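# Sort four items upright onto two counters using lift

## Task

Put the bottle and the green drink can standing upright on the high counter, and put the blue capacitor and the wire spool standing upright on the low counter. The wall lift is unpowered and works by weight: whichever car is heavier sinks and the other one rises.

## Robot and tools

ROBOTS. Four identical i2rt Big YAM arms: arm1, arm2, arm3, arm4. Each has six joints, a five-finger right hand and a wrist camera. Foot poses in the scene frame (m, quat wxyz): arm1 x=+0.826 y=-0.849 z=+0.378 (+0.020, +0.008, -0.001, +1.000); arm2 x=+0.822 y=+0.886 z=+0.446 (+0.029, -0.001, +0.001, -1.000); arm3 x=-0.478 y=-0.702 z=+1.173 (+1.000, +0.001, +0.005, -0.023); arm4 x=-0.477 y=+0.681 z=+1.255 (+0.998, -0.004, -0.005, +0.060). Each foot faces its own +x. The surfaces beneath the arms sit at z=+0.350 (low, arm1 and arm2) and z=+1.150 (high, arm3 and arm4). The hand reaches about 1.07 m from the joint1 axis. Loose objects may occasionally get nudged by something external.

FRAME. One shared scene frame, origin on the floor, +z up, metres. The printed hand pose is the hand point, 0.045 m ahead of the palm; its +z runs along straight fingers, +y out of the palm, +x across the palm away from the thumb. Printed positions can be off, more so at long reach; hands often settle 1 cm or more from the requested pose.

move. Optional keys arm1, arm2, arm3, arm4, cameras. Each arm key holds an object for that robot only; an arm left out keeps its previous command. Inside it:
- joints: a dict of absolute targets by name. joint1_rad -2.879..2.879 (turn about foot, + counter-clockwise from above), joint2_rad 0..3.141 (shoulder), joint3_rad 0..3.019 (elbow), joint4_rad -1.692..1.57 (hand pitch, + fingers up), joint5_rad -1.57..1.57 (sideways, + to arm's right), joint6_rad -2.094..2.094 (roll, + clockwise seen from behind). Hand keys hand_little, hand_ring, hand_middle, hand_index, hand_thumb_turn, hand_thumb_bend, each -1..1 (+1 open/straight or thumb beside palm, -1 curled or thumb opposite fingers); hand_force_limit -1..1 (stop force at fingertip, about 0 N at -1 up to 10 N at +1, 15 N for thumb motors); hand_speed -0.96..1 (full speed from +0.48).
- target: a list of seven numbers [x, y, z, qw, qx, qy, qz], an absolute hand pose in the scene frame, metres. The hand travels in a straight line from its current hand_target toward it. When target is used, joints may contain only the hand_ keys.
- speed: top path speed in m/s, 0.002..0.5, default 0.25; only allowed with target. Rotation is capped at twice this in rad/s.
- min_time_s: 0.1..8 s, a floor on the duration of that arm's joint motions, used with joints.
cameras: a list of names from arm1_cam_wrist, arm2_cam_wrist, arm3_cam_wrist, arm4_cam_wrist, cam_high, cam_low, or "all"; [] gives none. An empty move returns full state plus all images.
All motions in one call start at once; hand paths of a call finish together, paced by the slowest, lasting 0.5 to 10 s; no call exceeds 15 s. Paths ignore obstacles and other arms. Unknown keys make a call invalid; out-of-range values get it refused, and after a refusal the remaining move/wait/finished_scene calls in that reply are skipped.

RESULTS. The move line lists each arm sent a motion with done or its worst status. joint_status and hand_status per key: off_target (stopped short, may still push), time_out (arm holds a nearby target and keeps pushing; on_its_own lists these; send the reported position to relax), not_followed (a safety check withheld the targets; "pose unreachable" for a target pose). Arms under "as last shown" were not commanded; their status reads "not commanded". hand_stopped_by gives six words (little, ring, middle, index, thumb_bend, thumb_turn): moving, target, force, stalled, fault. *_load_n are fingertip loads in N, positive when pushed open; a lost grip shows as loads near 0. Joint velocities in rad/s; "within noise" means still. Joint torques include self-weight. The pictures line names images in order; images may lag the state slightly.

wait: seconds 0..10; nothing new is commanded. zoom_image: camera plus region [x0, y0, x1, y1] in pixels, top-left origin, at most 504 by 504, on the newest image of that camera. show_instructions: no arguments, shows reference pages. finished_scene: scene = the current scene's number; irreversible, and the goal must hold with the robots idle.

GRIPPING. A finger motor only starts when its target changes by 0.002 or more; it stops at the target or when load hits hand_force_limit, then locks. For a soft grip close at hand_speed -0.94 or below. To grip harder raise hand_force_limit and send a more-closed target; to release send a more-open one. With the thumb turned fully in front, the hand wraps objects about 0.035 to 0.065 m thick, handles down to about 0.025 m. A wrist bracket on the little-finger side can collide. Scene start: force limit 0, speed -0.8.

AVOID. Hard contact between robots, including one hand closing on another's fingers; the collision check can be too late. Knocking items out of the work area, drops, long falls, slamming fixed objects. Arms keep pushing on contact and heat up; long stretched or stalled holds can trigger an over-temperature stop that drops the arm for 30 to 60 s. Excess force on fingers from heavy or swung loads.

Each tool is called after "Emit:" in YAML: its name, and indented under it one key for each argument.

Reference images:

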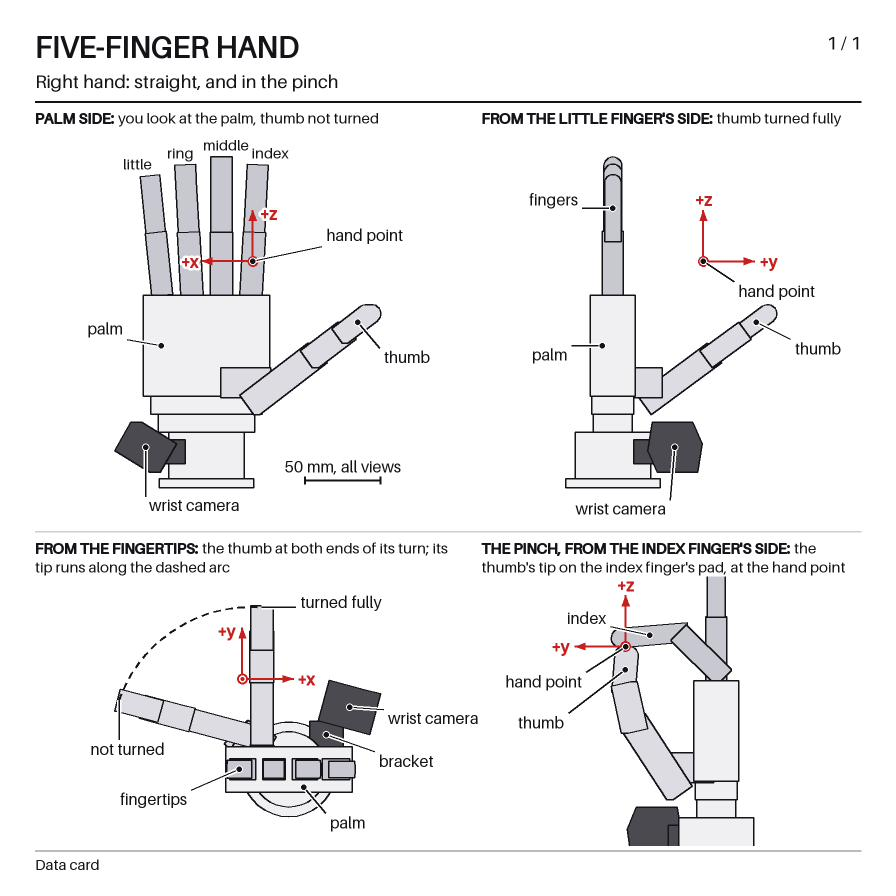

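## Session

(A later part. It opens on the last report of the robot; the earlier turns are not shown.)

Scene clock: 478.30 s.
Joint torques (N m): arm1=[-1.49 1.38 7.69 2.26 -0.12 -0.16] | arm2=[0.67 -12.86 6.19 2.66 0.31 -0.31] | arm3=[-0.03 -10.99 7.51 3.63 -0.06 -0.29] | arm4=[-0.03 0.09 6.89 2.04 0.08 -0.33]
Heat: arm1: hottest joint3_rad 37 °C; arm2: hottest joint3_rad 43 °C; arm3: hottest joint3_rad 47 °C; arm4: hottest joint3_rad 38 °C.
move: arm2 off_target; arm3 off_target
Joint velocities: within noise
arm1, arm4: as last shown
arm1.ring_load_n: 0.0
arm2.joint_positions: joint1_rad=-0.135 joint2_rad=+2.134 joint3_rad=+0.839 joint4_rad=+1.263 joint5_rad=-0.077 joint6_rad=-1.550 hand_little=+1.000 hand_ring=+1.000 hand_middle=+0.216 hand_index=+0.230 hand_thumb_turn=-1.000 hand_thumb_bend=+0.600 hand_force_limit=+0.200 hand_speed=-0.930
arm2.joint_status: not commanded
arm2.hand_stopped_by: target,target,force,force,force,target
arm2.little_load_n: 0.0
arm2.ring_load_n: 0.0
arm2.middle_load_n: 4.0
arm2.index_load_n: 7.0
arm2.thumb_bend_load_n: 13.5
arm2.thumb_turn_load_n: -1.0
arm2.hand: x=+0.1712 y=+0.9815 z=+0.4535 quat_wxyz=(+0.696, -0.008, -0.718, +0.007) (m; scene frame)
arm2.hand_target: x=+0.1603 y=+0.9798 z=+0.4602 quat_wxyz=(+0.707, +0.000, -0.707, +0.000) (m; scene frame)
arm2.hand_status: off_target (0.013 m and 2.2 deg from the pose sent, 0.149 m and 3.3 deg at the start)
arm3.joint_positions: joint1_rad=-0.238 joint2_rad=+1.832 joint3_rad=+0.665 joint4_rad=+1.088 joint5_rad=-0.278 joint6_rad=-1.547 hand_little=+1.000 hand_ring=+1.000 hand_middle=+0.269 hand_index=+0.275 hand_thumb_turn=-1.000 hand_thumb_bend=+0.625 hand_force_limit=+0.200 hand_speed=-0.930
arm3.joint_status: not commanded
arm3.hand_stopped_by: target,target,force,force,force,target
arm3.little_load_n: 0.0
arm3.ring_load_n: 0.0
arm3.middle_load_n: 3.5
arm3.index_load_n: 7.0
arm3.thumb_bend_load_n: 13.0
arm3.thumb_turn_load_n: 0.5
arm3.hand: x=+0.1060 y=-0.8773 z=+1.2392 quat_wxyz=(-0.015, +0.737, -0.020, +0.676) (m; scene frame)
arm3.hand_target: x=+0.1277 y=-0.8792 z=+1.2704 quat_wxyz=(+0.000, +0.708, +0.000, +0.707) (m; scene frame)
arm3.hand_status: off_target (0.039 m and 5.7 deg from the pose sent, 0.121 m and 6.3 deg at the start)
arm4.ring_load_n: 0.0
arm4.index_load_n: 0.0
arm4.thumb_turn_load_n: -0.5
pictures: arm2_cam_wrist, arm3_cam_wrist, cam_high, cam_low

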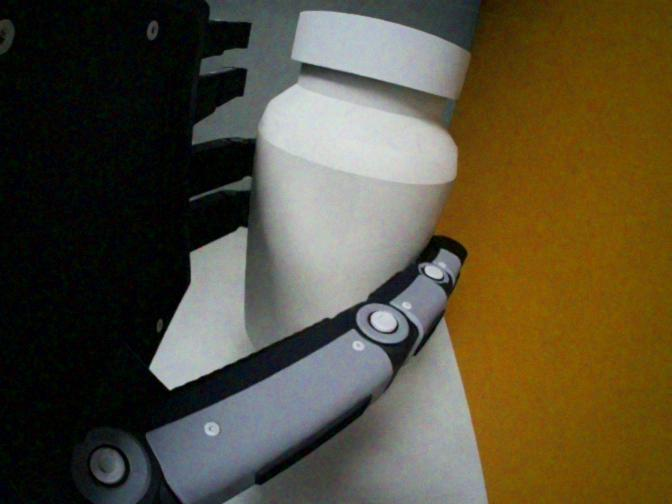

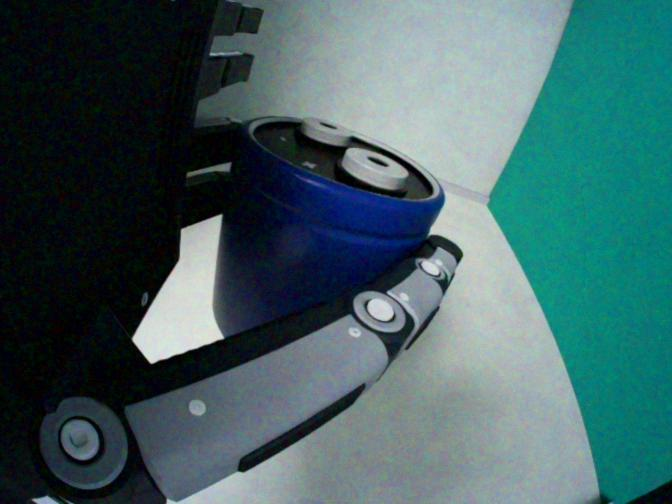

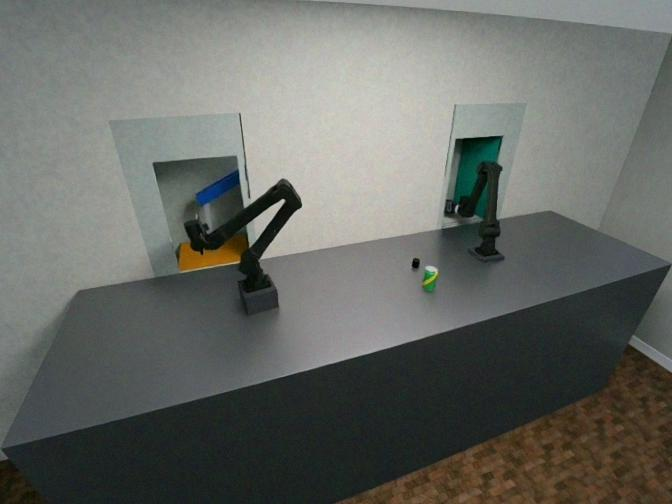

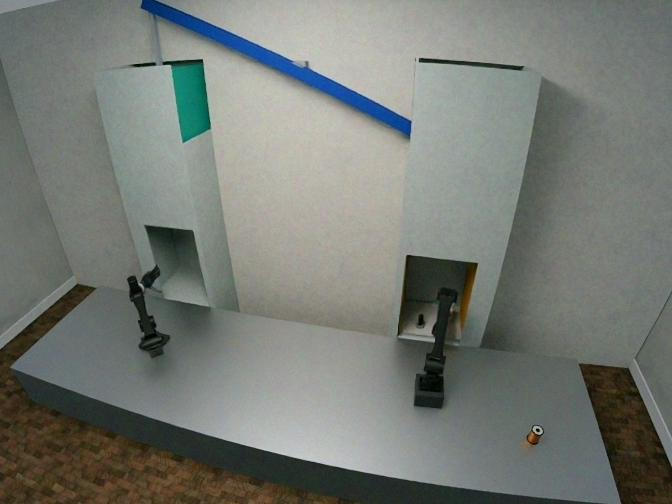

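Emit:
move:
  arm2: {"target": [0.16, 0.98, 0.43, 0.711, 0, -0.703, 0], "speed": 0.08}
  arm3: {"target": [0.145, -0.88, 1.25, 0, 0.675, 0, 0.738], "speed": 0.08}
  cameras: ["arm2_cam_wrist", "arm3_cam_wrist"]

Scene clock: 485.37 s.
Joint torques (N m): arm1=[-1.44 1.44 7.71 2.26 -0.12 -0.16] | arm2=[0.67 -13.22 5.42 3.28 0.3 -0.3] | arm3=[-0.03 -11.93 6.49 3.64 -0.04 -0.08] | arm4=[0.44 -0.09 6.9 1.92 0.08 -0.32]
Heat: arm1: hottest joint3_rad 38 °C; arm2: hottest joint3_rad 42 °C; arm3: hottest joint3_rad 47 °C; arm4: hottest joint3_rad 38 °C.
move: arm2 off_target; arm3 off_target
Joint velocities: within noise
arm1, arm4: as last shown
arm2.joint_positions: joint1_rad=-0.135 joint2_rad=+2.229 joint3_rad=+0.867 joint4_rad=+1.326 joint5_rad=-0.077 joint6_rad=-1.550 hand_little=+1.000 hand_ring=+1.000 hand_middle=+0.216 hand_index=+0.230 hand_thumb_turn=-1.000 hand_thumb_bend=+0.600 hand_force_limit=+0.200 hand_speed=-0.930
arm2.joint_status: not commanded
arm2.hand_stopped_by: target,target,force,force,force,target
arm2.little_load_n: 0.0
arm2.ring_load_n: 0.0
arm2.middle_load_n: 4.0
arm2.index_load_n: 7.0
arm2.thumb_bend_load_n: 13.0
arm2.thumb_turn_load_n: -1.0
arm2.hand: x=+0.1705 y=+0.9816 z=+0.4200 quat_wxyz=(+0.694, -0.008, -0.719, +0.007) (m; scene frame)
arm2.hand_target: x=+0.1605 y=+0.9797 z=+0.4298 quat_wxyz=(+0.711, +0.000, -0.704, +0.000) (m; scene frame)
arm2.hand_status: off_target (0.015 m and 3.0 deg from the pose sent, 0.026 m and 2.7 deg at the start)
arm3.joint_positions: joint1_rad=-0.230 joint2_rad=+1.984 joint3_rad=+0.719 joint4_rad=+1.285 joint5_rad=-0.271 joint6_rad=-1.544 hand_little=+1.000 hand_ring=+1.000 hand_middle=+0.269 hand_index=+0.275 hand_thumb_turn=-1.000 hand_thumb_bend=+0.625 hand_force_limit=+0.200 hand_speed=-0.930
arm3.joint_status: not commanded
arm3.hand_stopped_by: target,target,force,force,force,target
arm3.little_load_n: -0.5
arm3.ring_load_n: 0.0
arm3.middle_load_n: 3.5
arm3.index_load_n: 7.0
arm3.thumb_bend_load_n: 13.0
arm3.thumb_turn_load_n: 0.5
arm3.hand: x=+0.1258 y=-0.8798 z=+1.2248 quat_wxyz=(-0.006, +0.704, -0.011, +0.710) (m; scene frame)
arm3.hand_target: x=+0.1436 y=-0.8795 z=+1.2504 quat_wxyz=(+0.000, +0.675, +0.000, +0.738) (m; scene frame)
arm3.hand_status: off_target (0.032 m and 4.8 deg from the pose sent, 0.041 m and 10.5 deg at the start)
arm4.thumb_bend_load_n: 0.5
arm4.thumb_turn_load_n: 0.0
pictures: arm2_cam_wrist, arm3_cam_wrist

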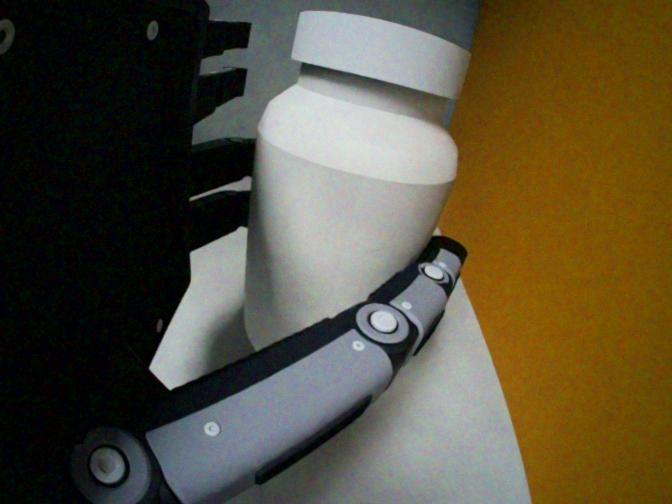

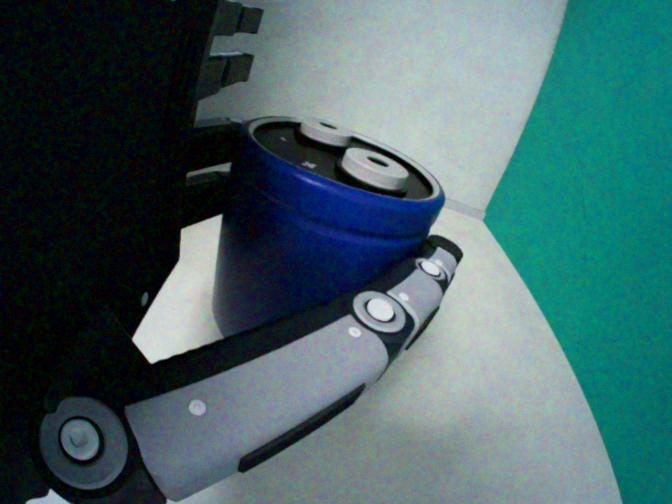

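Emit:
move:
  arm2: {"target": [0.16, 0.98, 0.418, 0.7185, 0, -0.6955, 0], "speed": 0.05}
  arm3: {"target": [0.145, -0.88, 1.238, 0, 0.678, 0, 0.735], "speed": 0.05}
  cameras: ["arm2_cam_wrist", "arm3_cam_wrist"]

Scene clock: 490.33 s.
Joint torques (N m): arm1=[-1.49 1.38 7.69 2.26 -0.12 -0.17] | arm2=[0.73 -13.39 5.05 3.28 0.31 -0.29] | arm3=[-0.03 -12.16 6.2 3.62 -0.04 -0.11] | arm4=[-0.44 -0.15 6.89 2.02 0.07 -0.34]
Heat: arm1: hottest joint3_rad 38 °C; arm2: hottest joint3_rad 42 °C; arm3: hottest joint3_rad 46 °C; arm4: hottest joint3_rad 38 °C.
move: arm2 off_target; arm3 off_target
Joint velocities: within noise
arm1.joint_positions: joint1_rad=+0.860 joint2_rad=+0.191 joint3_rad=+0.364 joint4_rad=-0.209 joint5_rad=+0.810 joint6_rad=-1.548 hand_little=+1.000 hand_ring=+1.000 hand_middle=+1.000 hand_index=+1.000 hand_thumb_turn=+1.000 hand_thumb_bend=+1.000 hand_force_limit=+0.000 hand_speed=-0.800
arm1.joint_status: not commanded
arm1.hand_stopped_by: target,target,target,target,target,target
arm1.little_load_n: 0.0
arm1.ring_load_n: 0.0
arm1.middle_load_n: 0.0
arm1.index_load_n: 0.0
arm1.thumb_bend_load_n: 0.0
arm1.thumb_turn_load_n: 0.0
arm1.hand: x=+0.5588 y=-0.8733 z=+0.6795 quat_wxyz=(-0.704, -0.005, +0.710, -0.002) (m; scene frame)
arm1.hand_target: x=+0.5584 y=-0.8708 z=+0.6799 quat_wxyz=(-0.708, -0.001, +0.706, -0.001) (m; scene frame)
arm1.hand_status: not commanded
arm2.joint_positions: joint1_rad=-0.135 joint2_rad=+2.279 joint3_rad=+0.884 joint4_rad=+1.381 joint5_rad=-0.075 joint6_rad=-1.550 hand_little=+1.000 hand_ring=+1.000 hand_middle=+0.216 hand_index=+0.230 hand_thumb_turn=-1.000 hand_thumb_bend=+0.600 hand_force_limit=+0.200 hand_speed=-0.930
arm2.joint_status: not commanded
arm2.hand_stopped_by: target,target,force,force,force,target
arm2.little_load_n: 0.0
arm2.ring_load_n: 0.0
arm2.middle_load_n: 4.5
arm2.index_load_n: 7.0
arm2.thumb_bend_load_n: 13.5
arm2.thumb_turn_load_n: -1.0
arm2.hand: x=+0.1694 y=+0.9821 z=+0.4093 quat_wxyz=(+0.703, -0.008, -0.711, +0.006) (m; scene frame)
arm2.hand_target: x=+0.1605 y=+0.9801 z=+0.4179 quat_wxyz=(+0.718, +0.000, -0.696, +0.000) (m; scene frame)
arm2.hand_status: off_target (0.013 m and 2.8 deg from the pose sent, 0.011 m and 4.1 deg at the start)
arm3.joint_positions: joint1_rad=-0.230 joint2_rad=+2.014 joint3_rad=+0.724 joint4_rad=+1.302 joint5_rad=-0.269 joint6_rad=-1.544 hand_little=+1.000 hand_ring=+1.000 hand_middle=+0.269 hand_index=+0.275 hand_thumb_turn=-1.000 hand_thumb_bend=+0.625 hand_force_limit=+0.200 hand_speed=-0.930
arm3.joint_status: not commanded
arm3.hand_stopped_by: target,target,force,force,force,target
arm3.little_load_n: 0.0
arm3.ring_load_n: 0.0
arm3.middle_load_n: 3.5
arm3.index_load_n: 7.0
arm3.thumb_bend_load_n: 13.0
arm3.thumb_turn_load_n: 0.5
arm3.hand: x=+0.1260 y=-0.8800 z=+1.2134 quat_wxyz=(-0.007, +0.706, -0.012, +0.708) (m; scene frame)
arm3.hand_target: x=+0.1434 y=-0.8796 z=+1.2384 quat_wxyz=(+0.000, +0.678, +0.000, +0.735) (m; scene frame)
arm3.hand_status: off_target (0.031 m and 4.8 deg from the pose sent, 0.023 m and 4.4 deg at the start)
arm4.joint_positions: joint1_rad=+1.245 joint2_rad=+0.900 joint3_rad=+0.307 joint4_rad=+0.517 joint5_rad=+1.372 joint6_rad=-1.487 hand_little=+1.000 hand_ring=+1.000 hand_middle=+1.000 hand_index=+1.000 hand_thumb_turn=+1.000 hand_thumb_bend=+1.000 hand_force_limit=+0.000 hand_speed=-0.800
arm4.joint_status: not commanded
arm4.hand_stopped_by: target,target,target,target,target,target
arm4.little_load_n: 0.0
arm4.ring_load_n: 0.0
arm4.middle_load_n: 0.0
arm4.index_load_n: 0.0
arm4.thumb_bend_load_n: 0.0
arm4.thumb_turn_load_n: 0.0
arm4.hand: x=-0.2389 y=+0.8462 z=+1.4724 quat_wxyz=(+0.002, +0.708, -0.004, +0.706) (m; scene frame)
arm4.hand_target: x=-0.2399 y=+0.8490 z=+1.4707 quat_wxyz=(+0.002, +0.708, +0.004, +0.706) (m; scene frame)
arm4.hand_status: not commanded
pictures: arm2_cam_wrist, arm3_cam_wrist

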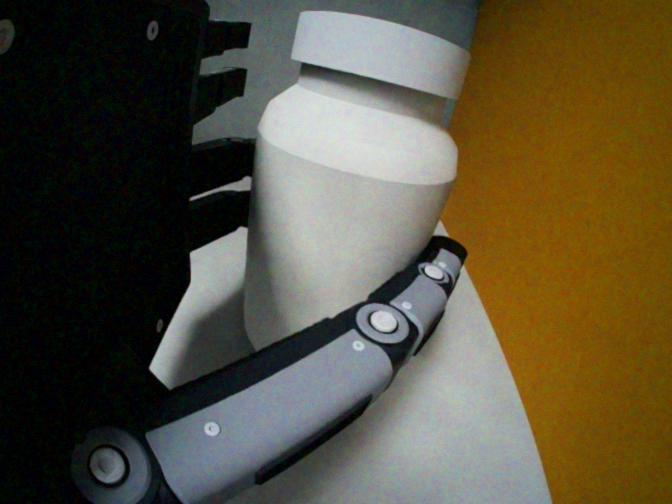

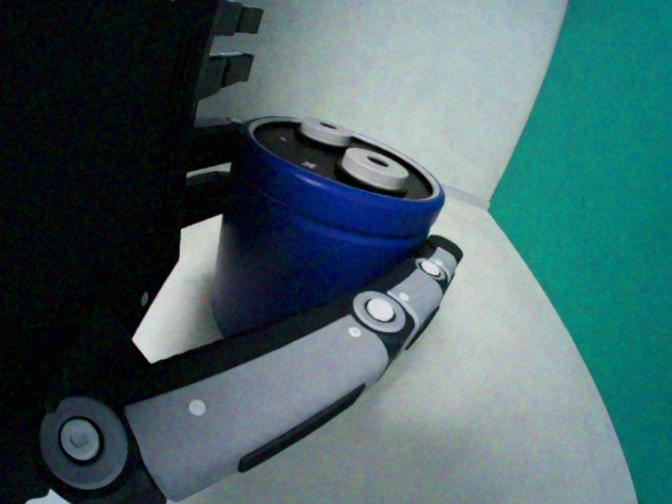

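Emit:
move:
  arm2: {"target": [0.16, 0.98, 0.410, 0.7185, 0, -0.6955, 0], "speed": 0.04}
  arm3: {"target": [0.145, -0.88, 1.230, 0, 0.678, 0, 0.735], "speed": 0.04}
  cameras: ["arm2_cam_wrist", "arm3_cam_wrist"]

Scene clock: 496.47 s.
Joint torques (N m): arm1=[-1.55 1.44 7.69 2.26 -0.12 -0.16] | arm2=[0.67 -13.33 5 3.28 0.27 -0.28] | arm3=[-0.03 -12.22 6 3.62 -0.07 -0.1] | arm4=[0.03 0.21 6.91 1.96 0.06 -0.32]
Heat: arm1: hottest joint3_rad 38 °C; arm2: hottest joint3_rad 41 °C; arm3: hottest joint3_rad 45 °C; arm4: hottest joint3_rad 38 °C.
move: arm2 off_target; arm3 off_target
Joint velocities: within noise
arm1, arm4: as last shown
arm2.joint_positions: joint1_rad=-0.135 joint2_rad=+2.302 joint3_rad=+0.892 joint4_rad=+1.396 joint5_rad=-0.075 joint6_rad=-1.550 hand_little=+1.000 hand_ring=+1.000 hand_middle=+0.216 hand_index=+0.230 hand_thumb_turn=-1.000 hand_thumb_bend=+0.600 hand_force_limit=+0.200 hand_speed=-0.930
arm2.joint_status: not commanded
arm2.hand_stopped_by: target,target,force,force,force,target
arm2.little_load_n: 0.0
arm2.ring_load_n: 0.0
arm2.middle_load_n: 4.0
arm2.index_load_n: 7.0
arm2.thumb_bend_load_n: 13.5
arm2.thumb_turn_load_n: -1.0
arm2.hand: x=+0.1695 y=+0.9821 z=+0.4019 quat_wxyz=(+0.703, -0.008, -0.711, +0.006) (m; scene frame)
arm2.hand_target: x=+0.1605 y=+0.9799 z=+0.4100 quat_wxyz=(+0.718, +0.000, -0.696, +0.000) (m; scene frame)
arm2.hand_status: off_target (0.013 m and 2.8 deg from the pose sent, 0.010 m and 2.8 deg at the start)
arm3.joint_positions: joint1_rad=-0.230 joint2_rad=+2.038 joint3_rad=+0.730 joint4_rad=+1.322 joint5_rad=-0.269 joint6_rad=-1.544 hand_little=+1.000 hand_ring=+1.000 hand_middle=+0.269 hand_index=+0.275 hand_thumb_turn=-1.000 hand_thumb_bend=+0.625 hand_force_limit=+0.200 hand_speed=-0.930
arm3.joint_status: not commanded
arm3.hand_stopped_by: target,target,force,force,force,target
arm3.little_load_n: 0.0
arm3.ring_load_n: 0.0
arm3.middle_load_n: 3.0
arm3.index_load_n: 7.0
arm3.thumb_bend_load_n: 13.0
arm3.thumb_turn_load_n: 0.5
arm3.hand: x=+0.1266 y=-0.8801 z=+1.2064 quat_wxyz=(-0.006, +0.706, -0.012, +0.708) (m; scene frame)
arm3.hand_target: x=+0.1435 y=-0.8795 z=+1.2300 quat_wxyz=(+0.000, +0.679, +0.000, +0.735) (m; scene frame)
arm3.hand_status: off_target (0.030 m and 4.7 deg from the pose sent, 0.025 m and 4.8 deg at the start)
arm4.thumb_turn_load_n: -0.5
pictures: arm2_cam_wrist, arm3_cam_wrist

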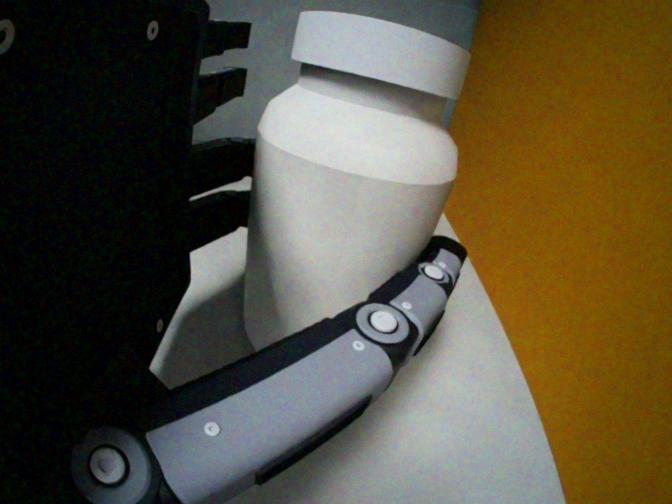

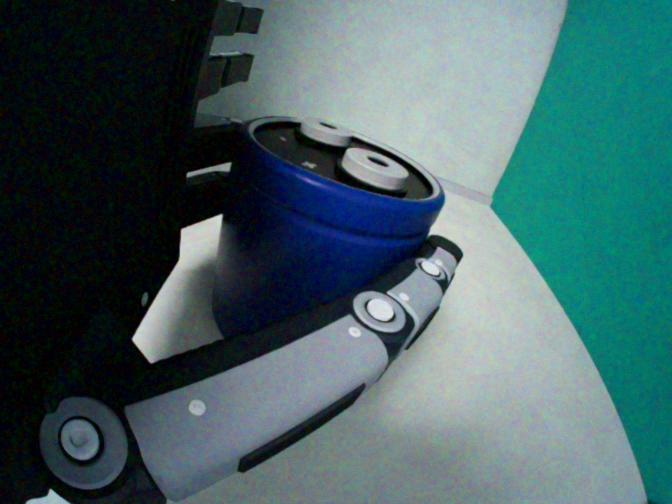

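Emit:
move:
  arm2: {"target": [0.16, 0.98, 0.402, 0.7185, 0, -0.6955, 0], "speed": 0.04}
  arm3: {"target": [0.145, -0.88, 1.222, 0, 0.678, 0, 0.735], "speed": 0.04}

Emit:
move:
  arm2: {"target": [0.16, 0.98, 0.396, 0.7185, 0, -0.6955, 0], "speed": 0.04}
  arm3: {"target": [0.145, -0.88, 1.216, 0, 0.678, 0, 0.735], "speed": 0.04}
  cameras: ["arm2_cam_wrist", "arm3_cam_wrist"]

Scene clock: 501.30 s.
Joint torques (N m): arm1=[-1.49 1.38 7.71 2.26 -0.12 -0.16] | arm2=[0.67 -13.04 4.79 3.07 0.27 -0.28] | arm3=[-0.03 -11.93 5.83 3.48 -0.08 -0.11] | arm4=[-0.03 -0.26 6.86 1.95 0.06 -0.34]
Heat: arm1: hottest joint3_rad 38 °C; arm2: hottest joint3_rad 40 °C; arm3: hottest joint3_rad 45 °C; arm4: hottest joint3_rad 38 °C.
move: arm2 done; arm3 off_target
Joint velocities: within noise
arm1, arm4: as last shown
arm2.joint_positions: joint1_rad=-0.135 joint2_rad=+2.319 joint3_rad=+0.904 joint4_rad=+1.416 joint5_rad=-0.074 joint6_rad=-1.550 hand_little=+1.000 hand_ring=+1.000 hand_middle=+0.216 hand_index=+0.230 hand_thumb_turn=-1.000 hand_thumb_bend=+0.600 hand_force_limit=+0.200 hand_speed=-0.930
arm2.joint_status: not commanded
arm2.hand_stopped_by: target,target,force,force,force,target
arm2.little_load_n: 0.0
arm2.ring_load_n: 0.0
arm2.middle_load_n: 4.5
arm2.index_load_n: 6.5
arm2.thumb_bend_load_n: 13.5
arm2.thumb_turn_load_n: -2.0
arm2.hand: x=+0.1669 y=+0.9826 z=+0.4004 quat_wxyz=(+0.708, -0.008, -0.706, +0.005) (m; scene frame)
arm2.hand_target: x=+0.1603 y=+0.9802 z=+0.4022 quat_wxyz=(+0.719, -0.001, -0.695, +0.000) (m; scene frame)
arm2.hand_status: done (0.008 m and 2.0 deg from the pose sent, 0.010 m and 2.8 deg at the start)
arm3.joint_positions: joint1_rad=-0.230 joint2_rad=+2.057 joint3_rad=+0.736 joint4_rad=+1.346 joint5_rad=-0.269 joint6_rad=-1.544 hand_little=+1.000 hand_ring=+1.000 hand_middle=+0.269 hand_index=+0.275 hand_thumb_turn=-1.000 hand_thumb_bend=+0.625 hand_force_limit=+0.200 hand_speed=-0.930
arm3.joint_status: not commanded
arm3.hand_stopped_by: target,target,force,force,force,target
arm3.little_load_n: 0.0
arm3.ring_load_n: 0.0
arm3.middle_load_n: 3.5
arm3.index_load_n: 6.5
arm3.thumb_bend_load_n: 13.0
arm3.thumb_turn_load_n: -0.5
arm3.hand: x=+0.1279 y=-0.8805 z=+1.2037 quat_wxyz=(-0.005, +0.702, -0.011, +0.712) (m; scene frame)
arm3.hand_target: x=+0.1438 y=-0.8795 z=+1.2225 quat_wxyz=(+0.000, +0.678, +0.000, +0.735) (m; scene frame)
arm3.hand_status: off_target (0.025 m and 4.1 deg from the pose sent, 0.024 m and 4.7 deg at the start)
arm4.middle_load_n: -0.5
arm4.thumb_turn_load_n: 0.0
pictures: none

Scene clock: 502.27 s.
Joint torques (N m): arm1=[-1.49 1.44 7.69 2.25 -0.13 -0.17] | arm2=[0.73 -12.63 4.64 2.77 0.2 -0.23] | arm3=[-0.03 -11.58 5.65 3.22 -0.09 -0.11] | arm4=[-0.21 -0.21 6.94 2 0.07 -0.32]
Heat: arm1: hottest joint3_rad 38 °C; arm2: hottest joint3_rad 40 °C; arm3: hottest joint3_rad 45 °C; arm4: hottest joint3_rad 38 °C.
move: arm2 done; arm3 off_target
Joint velocities: within noise
arm1, arm4: as last shown
arm1.ring_load_n: -0.5
arm1.thumb_turn_load_n: 0.5
arm2.joint_positions: joint1_rad=-0.135 joint2_rad=+2.331 joint3_rad=+0.913 joint4_rad=+1.431 joint5_rad=-0.068 joint6_rad=-1.556 hand_little=+1.000 hand_ring=+1.000 hand_middle=+0.216 hand_index=+0.230 hand_thumb_turn=-1.000 hand_thumb_bend=+0.600 hand_force_limit=+0.200 hand_speed=-0.930
arm2.joint_status: not commanded
arm2.hand_stopped_by: target,target,force,force,force,target
arm2.little_load_n: 0.0
arm2.ring_load_n: 0.0
arm2.middle_load_n: 5.5
arm2.index_load_n: 5.0
arm2.thumb_bend_load_n: 13.0
arm2.thumb_turn_load_n: -3.5
arm2.hand: x=+0.1656 y=+0.9841 z=+0.4000 quat_wxyz=(+0.712, -0.008, -0.702, +0.001) (m; scene frame)
arm2.hand_target: x=+0.1607 y=+0.9811 z=+0.3959 quat_wxyz=(+0.718, -0.002, -0.696, -0.002) (m; scene frame)
arm2.hand_status: done (0.008 m and 1.4 deg from the pose sent, 0.009 m and 2.0 deg at the start)
arm3.joint_positions: joint1_rad=-0.230 joint2_rad=+2.071 joint3_rad=+0.743 joint4_rad=+1.366 joint5_rad=-0.267 joint6_rad=-1.544 hand_little=+1.000 hand_ring=+1.000 hand_middle=+0.269 hand_index=+0.275 hand_thumb_turn=-1.000 hand_thumb_bend=+0.625 hand_force_limit=+0.200 hand_speed=-0.930
arm3.joint_status: not commanded
arm3.hand_stopped_by: target,target,force,force,force,target
arm3.little_load_n: 0.0
arm3.ring_load_n: 0.0
arm3.middle_load_n: 4.0
arm3.index_load_n: 6.0
arm3.thumb_bend_load_n: 13.0
arm3.thumb_turn_load_n: -1.5
arm3.hand: x=+0.1295 y=-0.8813 z=+1.2031 quat_wxyz=(-0.004, +0.698, -0.010, +0.716) (m; scene frame)
arm3.hand_target: x=+0.1440 y=-0.8798 z=+1.2159 quat_wxyz=(+0.000, +0.679, -0.001, +0.735) (m; scene frame)
arm3.hand_status: off_target (0.020 m and 3.4 deg from the pose sent, 0.021 m and 4.1 deg at the start)
arm4.middle_load_n: 0.0
pictures: arm2_cam_wrist, arm3_cam_wrist

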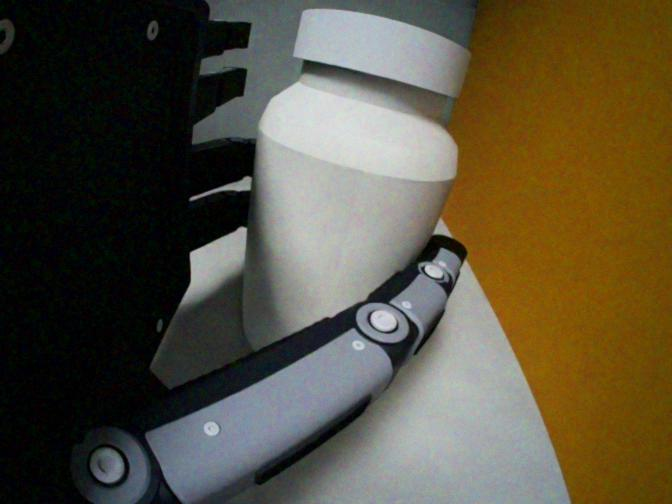

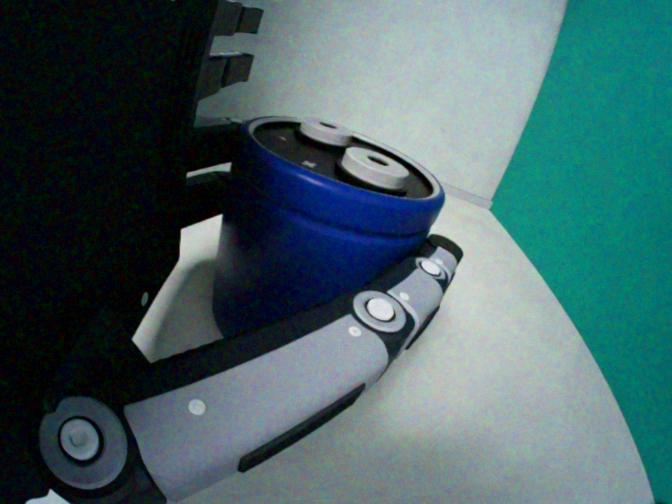

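Emit:
move:
  arm2: {"joints": {"hand_index": 0.6, "hand_middle": 0.6, "hand_thumb_bend": 1.0, "hand_speed": -0.8}}
  arm3: {"joints": {"hand_index": 0.6, "hand_middle": 0.6, "hand_thumb_bend": 1.0, "hand_speed": -0.8}}
  cameras: ["arm2_cam_wrist", "arm3_cam_wrist", "cam_high", "cam_low"]

Scene clock: 510.80 s.
Joint torques (N m): arm1=[-1.49 1.38 7.68 2.26 -0.12 -0.17] | arm2=[0.67 -12.81 4.3 2.88 0.2 -0.22] | arm3=[-0.03 -11.81 4.74 2.71 -0.1 -0.1] | arm4=[0.03 -0.03 6.84 2.02 0.07 -0.33]
Heat: arm1: hottest joint3_rad 38 °C; arm2: hottest joint3_rad 40 °C; arm3: hottest joint3_rad 44 °C; arm4: hottest joint3_rad 38 °C.
move: arm2 done; arm3 done
Joint velocities: within noise
arm1, arm4: as last shown
arm1.ring_load_n: 0.0
arm1.thumb_turn_load_n: 0.0
arm2.joint_positions: joint1_rad=-0.135 joint2_rad=+2.332 joint3_rad=+0.917 joint4_rad=+1.431 joint5_rad=-0.072 joint6_rad=-1.556 hand_little=+1.000 hand_ring=+1.000 hand_middle=+0.600 hand_index=+0.600 hand_thumb_turn=-1.000 hand_thumb_bend=+1.000 hand_force_limit=+0.200 hand_speed=-0.800
arm2.joint_status: all done
arm2.hand_stopped_by: target,target,target,target,target,target
arm2.little_load_n: 0.0
arm2.ring_load_n: 0.0
arm2.middle_load_n: 0.0
arm2.index_load_n: 0.0
arm2.thumb_bend_load_n: 0.0
arm2.thumb_turn_load_n: 0.5
arm2.hand: x=+0.1636 y=+0.9833 z=+0.4006 quat_wxyz=(+0.714, -0.006, -0.701, +0.002) (m; scene frame)
arm2.hand_target: x=+0.1604 y=+0.9802 z=+0.3959 quat_wxyz=(+0.718, -0.001, -0.696, +0.000) (m; scene frame)
arm2.hand_status: not commanded
arm3.joint_positions: joint1_rad=-0.230 joint2_rad=+2.071 joint3_rad=+0.758 joint4_rad=+1.378 joint5_rad=-0.269 joint6_rad=-1.544 hand_little=+1.000 hand_ring=+1.000 hand_middle=+0.600 hand_index=+0.600 hand_thumb_turn=-1.000 hand_thumb_bend=+1.000 hand_force_limit=+0.200 hand_speed=-0.800
arm3.joint_status: all done
arm3.hand_stopped_by: target,target,target,target,target,target
arm3.little_load_n: 0.0
arm3.ring_load_n: 0.0
arm3.middle_load_n: -0.5
arm3.index_load_n: 0.0
arm3.thumb_bend_load_n: 0.0
arm3.thumb_turn_load_n: 0.0
arm3.hand: x=+0.1355 y=-0.8827 z=+1.2120 quat_wxyz=(-0.002, +0.688, -0.007, +0.725) (m; scene frame)
arm3.hand_target: x=+0.1442 y=-0.8795 z=+1.2162 quat_wxyz=(-0.001, +0.678, +0.000, +0.735) (m; scene frame)
arm3.hand_status: not commanded
pictures: arm2_cam_wrist, arm3_cam_wrist, cam_high, cam_low

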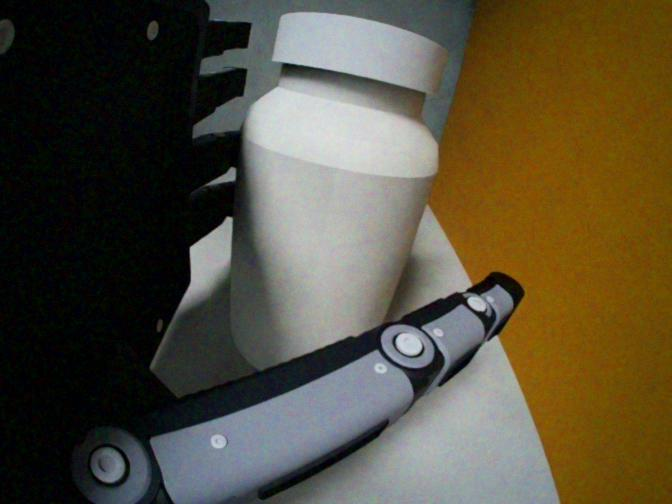

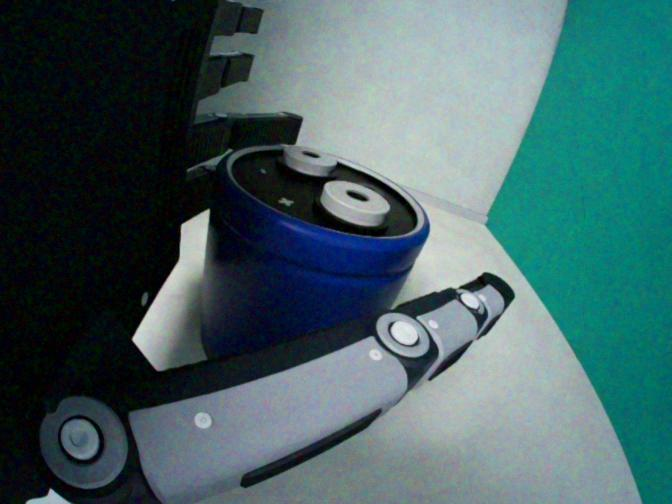

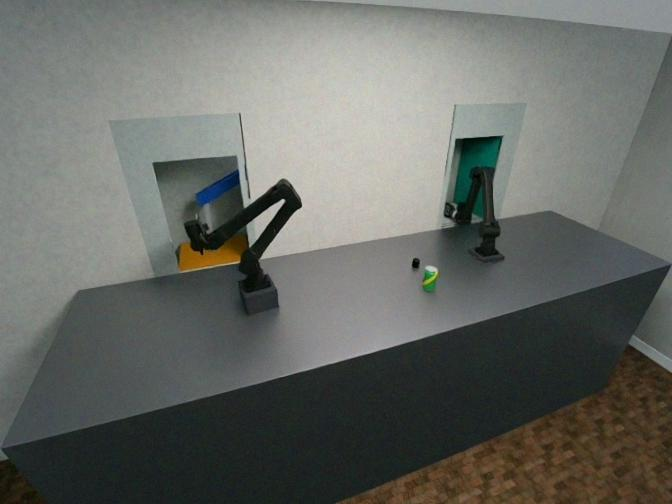

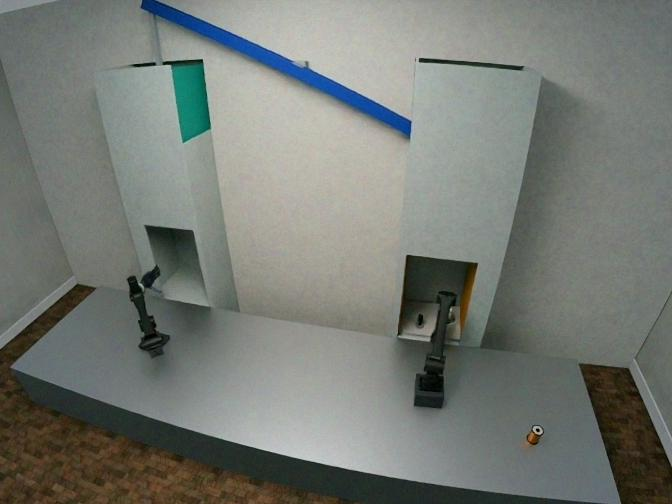

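Emit:
move:
  arm2: {"joints": {"hand_index": 1.0, "hand_middle": 1.0, "hand_speed": -0.6}, "target": [0.161, 0.980, 0.397, 0.716, 0, -0.698, 0], "speed": 0.1}
  arm3: {"joints": {"hand_index": 1.0, "hand_middle": 1.0, "hand_speed": -0.6}, "target": [0.139, -0.8795, 1.212, 0, 0.69, 0, 0.724], "speed": 0.1}
  cameras: ["arm2_cam_wrist", "arm3_cam_wrist"]

Scene clock: 525.07 s.
Joint torques (N m): arm1=[-1.49 1.44 7.69 2.26 -0.12 -0.16] | arm2=[0.97 -13.45 3.89 2.52 0.13 -0.22] | arm3=[-0.21 -13.1 3.62 1.36 -0.16 -0.13] | arm4=[-0.03 -0.26 6.93 1.92 0.08 -0.33]
Heat: arm1: hottest joint3_rad 38 °C; arm2: hottest joint3_rad 38 °C; arm3: hottest joint3_rad 42 °C; arm4: hottest joint3_rad 38 °C.
move: arm2 done; arm3 done
Joint velocities: within noise
arm1, arm4: as last shown
arm2.joint_positions: joint1_rad=-0.135 joint2_rad=+2.332 joint3_rad=+0.917 joint4_rad=+1.431 joint5_rad=-0.074 joint6_rad=-1.556 hand_little=+1.000 hand_ring=+1.000 hand_middle=+1.000 hand_index=+1.000 hand_thumb_turn=-1.000 hand_thumb_bend=+1.000 hand_force_limit=+0.200 hand_speed=-0.600
arm2.joint_status: all done
arm2.hand_stopped_by: target,target,target,target,target,target
arm2.little_load_n: 0.0
arm2.ring_load_n: 0.0
arm2.middle_load_n: 0.0
arm2.index_load_n: 0.0
arm2.thumb_bend_load_n: 0.0
arm2.thumb_turn_load_n: 0.5
arm2.hand: x=+0.1635 y=+0.9830 z=+0.4006 quat_wxyz=(+0.714, -0.006, -0.701, +0.003) (m; scene frame)
arm2.hand_target: x=+0.1610 y=+0.9797 z=+0.3970 quat_wxyz=(+0.716, +0.001, -0.698, +0.001) (m; scene frame)
arm2.hand_status: done (0.005 m and 0.8 deg from the pose sent, 0.006 m and 0.9 deg at the start)
arm3.joint_positions: joint1_rad=-0.230 joint2_rad=+2.071 joint3_rad=+0.758 joint4_rad=+1.378 joint5_rad=-0.272 joint6_rad=-1.547 hand_little=+1.000 hand_ring=+1.000 hand_middle=+1.000 hand_index=+1.000 hand_thumb_turn=-1.000 hand_thumb_bend=+1.000 hand_force_limit=+0.200 hand_speed=-0.600
arm3.joint_status: all done
arm3.hand_stopped_by: target,target,target,target,target,target
arm3.little_load_n: 0.0
arm3.ring_load_n: 0.0
arm3.middle_load_n: 0.0
arm3.index_load_n: 0.0
arm3.thumb_bend_load_n: 0.0
arm3.thumb_turn_load_n: 0.0
arm3.hand: x=+0.1356 y=-0.8822 z=+1.2121 quat_wxyz=(-0.002, +0.688, -0.005, +0.725) (m; scene frame)
arm3.hand_target: x=+0.1391 y=-0.8789 z=+1.2120 quat_wxyz=(-0.001, +0.690, +0.001, +0.724) (m; scene frame)
arm3.hand_status: done (0.004 m and 0.6 deg from the pose sent, 0.005 m and 0.9 deg at the start)
arm4.little_load_n: 0.5
pictures: arm2_cam_wrist, arm3_cam_wrist

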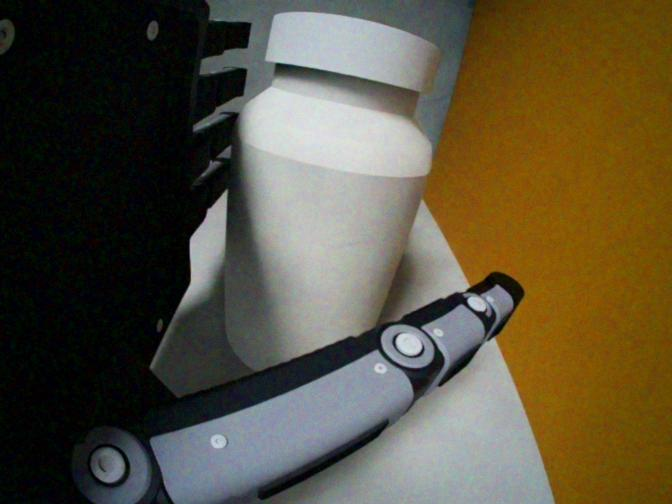

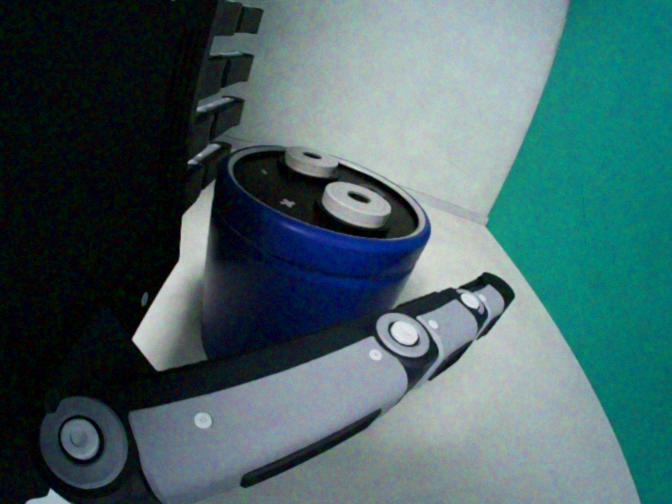

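Emit:
move:
  arm2: {"target": [0.30, 0.980, 0.405, 0.7071, 0, -0.7071, 0], "speed": 0.12}
  arm3: {"target": [0.0, -0.8795, 1.235, 0, 0.7071, 0, 0.7071], "speed": 0.12}
  cameras: ["arm2_cam_wrist", "arm3_cam_wrist"]

Scene clock: 533.07 s.
Joint torques (N m): arm1=[-1.49 1.44 7.71 2.26 -0.12 -0.16] | arm2=[-0.56 -12.04 0.7 2.91 -0.05 -0.23] | arm3=[-1.44 -10.46 1.5 2.7 -0.24 -0.15] | arm4=[0.32 0.09 6.87 1.99 0.07 -0.32]
Heat: arm1: hottest joint3_rad 38 °C; arm2: hottest joint3_rad 38 °C; arm3: hottest joint3_rad 41 °C; arm4: hottest joint3_rad 38 °C.
move: arm2 off_target; arm3 off_target
Joint velocities: within noise
arm1, arm4: as last shown
arm1.middle_load_n: 0.5
arm2.joint_positions: joint1_rad=-0.148 joint2_rad=+2.199 joint3_rad=+0.531 joint4_rad=+1.530 joint5_rad=-0.080 joint6_rad=-1.556 hand_little=+1.000 hand_ring=+1.000 hand_middle=+1.000 hand_index=+1.000 hand_thumb_turn=-1.000 hand_thumb_bend=+1.000 hand_force_limit=+0.200 hand_speed=-0.600
arm2.joint_status: not commanded
arm2.hand_stopped_by: target,target,target,target,target,target
arm2.little_load_n: 0.0
arm2.ring_load_n: 0.0
arm2.middle_load_n: 0.0
arm2.index_load_n: 0.0
arm2.thumb_bend_load_n: 0.0
arm2.thumb_turn_load_n: 0.5
arm2.hand: x=+0.3007 y=+0.9779 z=+0.3953 quat_wxyz=(+0.657, -0.013, -0.753, +0.005) (m; scene frame)
arm2.hand_target: x=+0.3002 y=+0.9813 z=+0.4055 quat_wxyz=(+0.668, -0.009, -0.744, -0.001) (m; scene frame)
arm2.hand_status: off_target (0.010 m and 7.9 deg from the pose sent, 0.137 m and 1.3 deg at the start; a joint's target at an end of its range on 40 of 54 steps)
arm3.joint_positions: joint1_rad=-0.335 joint2_rad=+1.870 joint3_rad=+0.393 joint4_rad=+1.455 joint5_rad=-0.383 joint6_rad=-1.559 hand_little=+1.000 hand_ring=+1.000 hand_middle=+1.000 hand_index=+1.000 hand_thumb_turn=-1.000 hand_thumb_bend=+1.000 hand_force_limit=+0.200 hand_speed=-0.600
arm3.joint_status: not commanded
arm3.hand_stopped_by: target,target,target,target,target,target
arm3.little_load_n: 0.0
arm3.ring_load_n: 0.5
arm3.middle_load_n: 0.0
arm3.index_load_n: 0.0
arm3.thumb_bend_load_n: 0.0
arm3.thumb_turn_load_n: 0.0
arm3.hand: x=+0.0018 y=-0.8768 z=+1.2213 quat_wxyz=(-0.008, +0.718, -0.008, +0.696) (m; scene frame)
arm3.hand_target: x=-0.0004 y=-0.8804 z=+1.2349 quat_wxyz=(+0.002, +0.707, -0.002, +0.707) (m; scene frame)
arm3.hand_status: off_target (0.014 m and 2.2 deg from the pose sent, 0.138 m and 3.0 deg at the start)
arm4.little_load_n: 0.0
pictures: arm2_cam_wrist, arm3_cam_wrist

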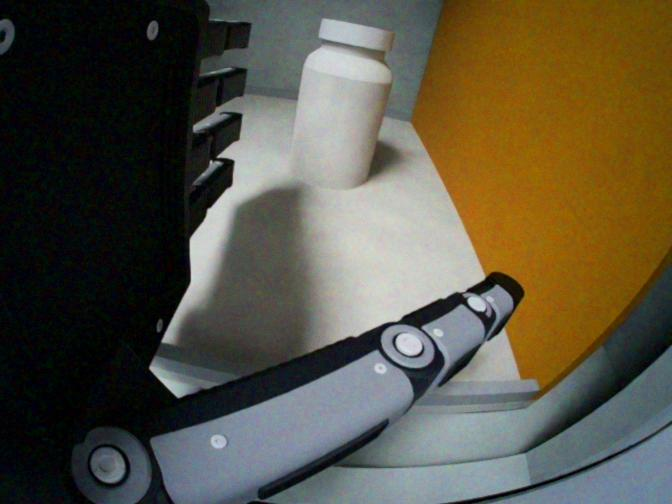

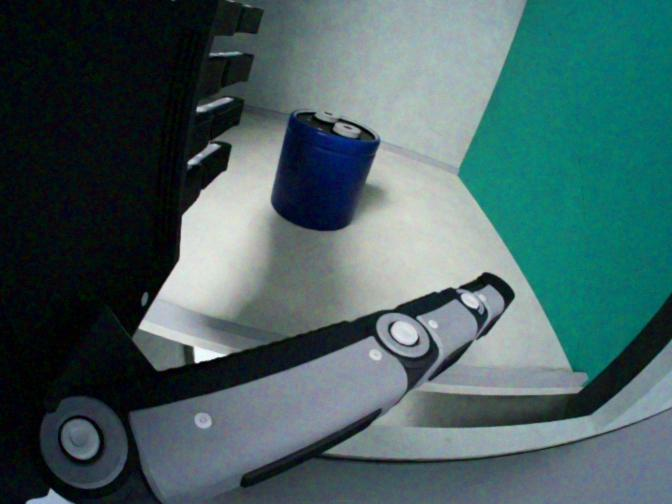

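Emit:
move:
  arm2: {"target": [0.40, 0.84, 0.50, 0.7071, 0, -0.7071, 0], "speed": 0.15}
  arm3: {"target": [-0.18, -0.87, 1.47, 0, 0.7071, 0, 0.7071], "speed": 0.15}
  cameras: ["arm2_cam_wrist", "arm3_cam_wrist", "cam_low"]

Scene clock: 540.37 s.
Joint torques (N m): arm1=[-1.55 1.38 7.68 2.25 -0.12 -0.16] | arm2=[0.85 -8.47 1.06 2.81 0.34 -0.05] | arm3=[-1.44 1.32 12.67 0.91 -0.25 -0.19] | arm4=[0.15 -0.21 6.98 1.99 0.07 -0.34]
Heat: arm1: hottest joint3_rad 38 °C; arm2: hottest joint3_rad 37 °C; arm3: hottest joint3_rad 41 °C; arm4: hottest joint3_rad 39 °C.
move: arm2 off_target; arm3 off_target
Joint velocities: within noise
arm1, arm4: as last shown
arm1.middle_load_n: 0.0
arm2.joint_positions: joint1_rad=+0.370 joint2_rad=+1.851 joint3_rad=+0.252 joint4_rad=+1.530 joint5_rad=+0.426 joint6_rad=-1.555 hand_little=+1.000 hand_ring=+1.000 hand_middle=+1.000 hand_index=+1.000 hand_thumb_turn=-1.000 hand_thumb_bend=+1.000 hand_force_limit=+0.200 hand_speed=-0.600
arm2.joint_status: not commanded
arm2.hand_stopped_by: target,target,target,target,target,target
arm2.little_load_n: 0.0
arm2.ring_load_n: 0.0
arm2.middle_load_n: 0.0
arm2.index_load_n: 0.0
arm2.thumb_bend_load_n: 0.0
arm2.thumb_turn_load_n: 0.5
arm2.hand: x=+0.3980 y=+0.8407 z=+0.4935 quat_wxyz=(+0.685, +0.005, -0.728, -0.005) (m; scene frame)
arm2.hand_target: x=+0.3990 y=+0.8385 z=+0.5006 quat_wxyz=(+0.694, +0.001, -0.720, +0.002) (m; scene frame)
arm2.hand_status: off_target (0.007 m and 3.6 deg from the pose sent, 0.200 m and 7.9 deg at the start; a joint's target at an end of its range on 89 of 89 steps)
arm3.joint_positions: joint1_rad=-0.757 joint2_rad=+0.358 joint3_rad=+0.298 joint4_rad=+0.022 joint5_rad=-0.810 joint6_rad=-1.548 hand_little=+1.000 hand_ring=+1.000 hand_middle=+1.000 hand_index=+1.000 hand_thumb_turn=-1.000 hand_thumb_bend=+1.000 hand_force_limit=+0.200 hand_speed=-0.600
arm3.joint_status: not commanded
arm3.hand_stopped_by: target,target,target,target,target,target
arm3.little_load_n: 0.0
arm3.ring_load_n: 0.0
arm3.middle_load_n: 0.0
arm3.index_load_n: 0.0
arm3.thumb_bend_load_n: 0.0
arm3.thumb_turn_load_n: 0.0
arm3.hand: x=-0.1804 y=-0.8657 z=+1.4310 quat_wxyz=(-0.021, +0.720, -0.017, +0.694) (m; scene frame)
arm3.hand_target: x=-0.1810 y=-0.8687 z=+1.4692 quat_wxyz=(-0.001, +0.707, -0.001, +0.708) (m; scene frame)
arm3.hand_status: off_target (0.039 m and 3.7 deg from the pose sent, 0.308 m and 2.2 deg at the start)
arm4.thumb_turn_load_n: -0.5
pictures: arm2_cam_wrist, arm3_cam_wrist, cam_low

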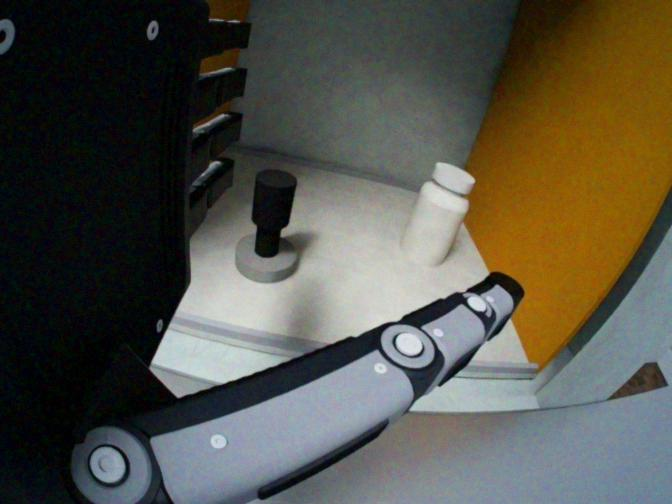

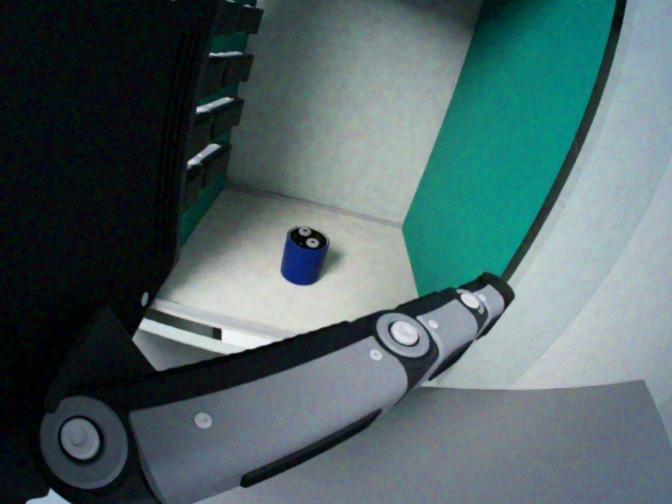

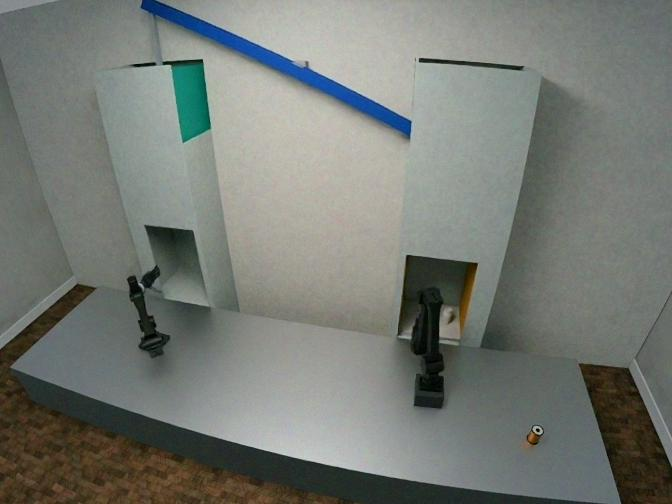

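Emit:
move:
  arm2: {"target": [0.345, 0.828, 0.418, 0.7071, 0, -0.7071, 0], "speed": 0.12}
  cameras: ["arm2_cam_wrist"]

Scene clock: 555.30 s.
Joint torques (N m): arm1=[-1.49 1.44 7.69 2.26 -0.12 -0.17] | arm2=[-0.5 -8.88 1.51 2.74 0.11 0.05] | arm3=[-1.44 1.32 12.67 0.91 -0.25 -0.15] | arm4=[-0.03 -0.15 6.83 2.04 0.05 -0.32]
Heat: arm1: hottest joint3_rad 38 °C; arm2: hottest joint3_rad 36 °C; arm3: hottest joint3_rad 43 °C; arm4: hottest joint3_rad 39 °C.
move: arm2 off_target
Joint velocities: within noise
arm1.joint_positions: joint1_rad=+0.860 joint2_rad=+0.191 joint3_rad=+0.364 joint4_rad=-0.209 joint5_rad=+0.810 joint6_rad=-1.548 hand_little=+1.000 hand_ring=+1.000 hand_middle=+1.000 hand_index=+1.000 hand_thumb_turn=+1.000 hand_thumb_bend=+1.000 hand_force_limit=+0.000 hand_speed=-0.800
arm1.joint_status: not commanded
arm1.hand_stopped_by: target,target,target,target,target,target
arm1.little_load_n: 0.0
arm1.ring_load_n: 0.0
arm1.middle_load_n: 0.0
arm1.index_load_n: 0.0
arm1.thumb_bend_load_n: 0.0
arm1.thumb_turn_load_n: 0.0
arm1.hand: x=+0.5588 y=-0.8733 z=+0.6795 quat_wxyz=(-0.704, -0.005, +0.710, -0.002) (m; scene frame)
arm1.hand_target: x=+0.5584 y=-0.8708 z=+0.6799 quat_wxyz=(-0.708, -0.001, +0.706, -0.001) (m; scene frame)
arm1.hand_status: not commanded
arm2.joint_positions: joint1_rad=+0.351 joint2_rad=+2.116 joint3_rad=+0.448 joint4_rad=+1.531 joint5_rad=+0.425 joint6_rad=-1.525 hand_little=+1.000 hand_ring=+1.000 hand_middle=+1.000 hand_index=+1.000 hand_thumb_turn=-1.000 hand_thumb_bend=+1.000 hand_force_limit=+0.200 hand_speed=-0.600
arm2.joint_status: not commanded
arm2.hand_stopped_by: target,target,target,target,target,target
arm2.little_load_n: 0.0
arm2.ring_load_n: 0.0
arm2.middle_load_n: 0.0
arm2.index_load_n: 0.0
arm2.thumb_bend_load_n: 0.0
arm2.thumb_turn_load_n: 0.5
arm2.hand: x=+0.3472 y=+0.8261 z=+0.4219 quat_wxyz=(+0.662, -0.003, -0.749, -0.011) (m; scene frame)
arm2.hand_target: x=+0.3449 y=+0.8278 z=+0.4182 quat_wxyz=(+0.666, -0.011, -0.746, -0.006) (m; scene frame)
arm2.hand_status: off_target (0.005 m and 7.1 deg from the pose sent, 0.093 m and 3.6 deg at the start; a joint's target at an end of its range on 44 of 44 steps)
arm3: as last shown
arm3.little_load_n: -0.5
arm3.ring_load_n: -0.5
arm3.thumb_turn_load_n: 0.5
arm4.joint_positions: joint1_rad=+1.245 joint2_rad=+0.900 joint3_rad=+0.307 joint4_rad=+0.517 joint5_rad=+1.372 joint6_rad=-1.487 hand_little=+1.000 hand_ring=+1.000 hand_middle=+1.000 hand_index=+1.000 hand_thumb_turn=+1.000 hand_thumb_bend=+1.000 hand_force_limit=+0.000 hand_speed=-0.800
arm4.joint_status: not commanded
arm4.hand_stopped_by: target,target,target,target,target,target
arm4.little_load_n: 0.0
arm4.ring_load_n: 0.0
arm4.middle_load_n: 0.0
arm4.index_load_n: -0.5
arm4.thumb_bend_load_n: 0.0
arm4.thumb_turn_load_n: 0.0
arm4.hand: x=-0.2389 y=+0.8462 z=+1.4724 quat_wxyz=(+0.002, +0.708, -0.004, +0.706) (m; scene frame)
arm4.hand_target: x=-0.2399 y=+0.8490 z=+1.4707 quat_wxyz=(+0.002, +0.708, +0.004, +0.706) (m; scene frame)
arm4.hand_status: not commanded
pictures: arm2_cam_wrist

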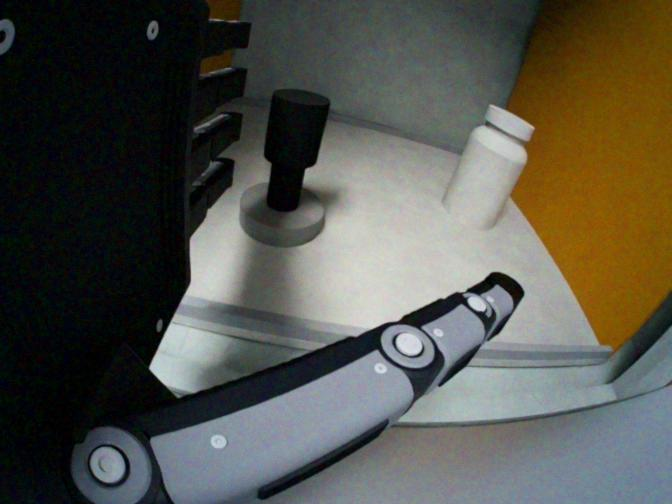

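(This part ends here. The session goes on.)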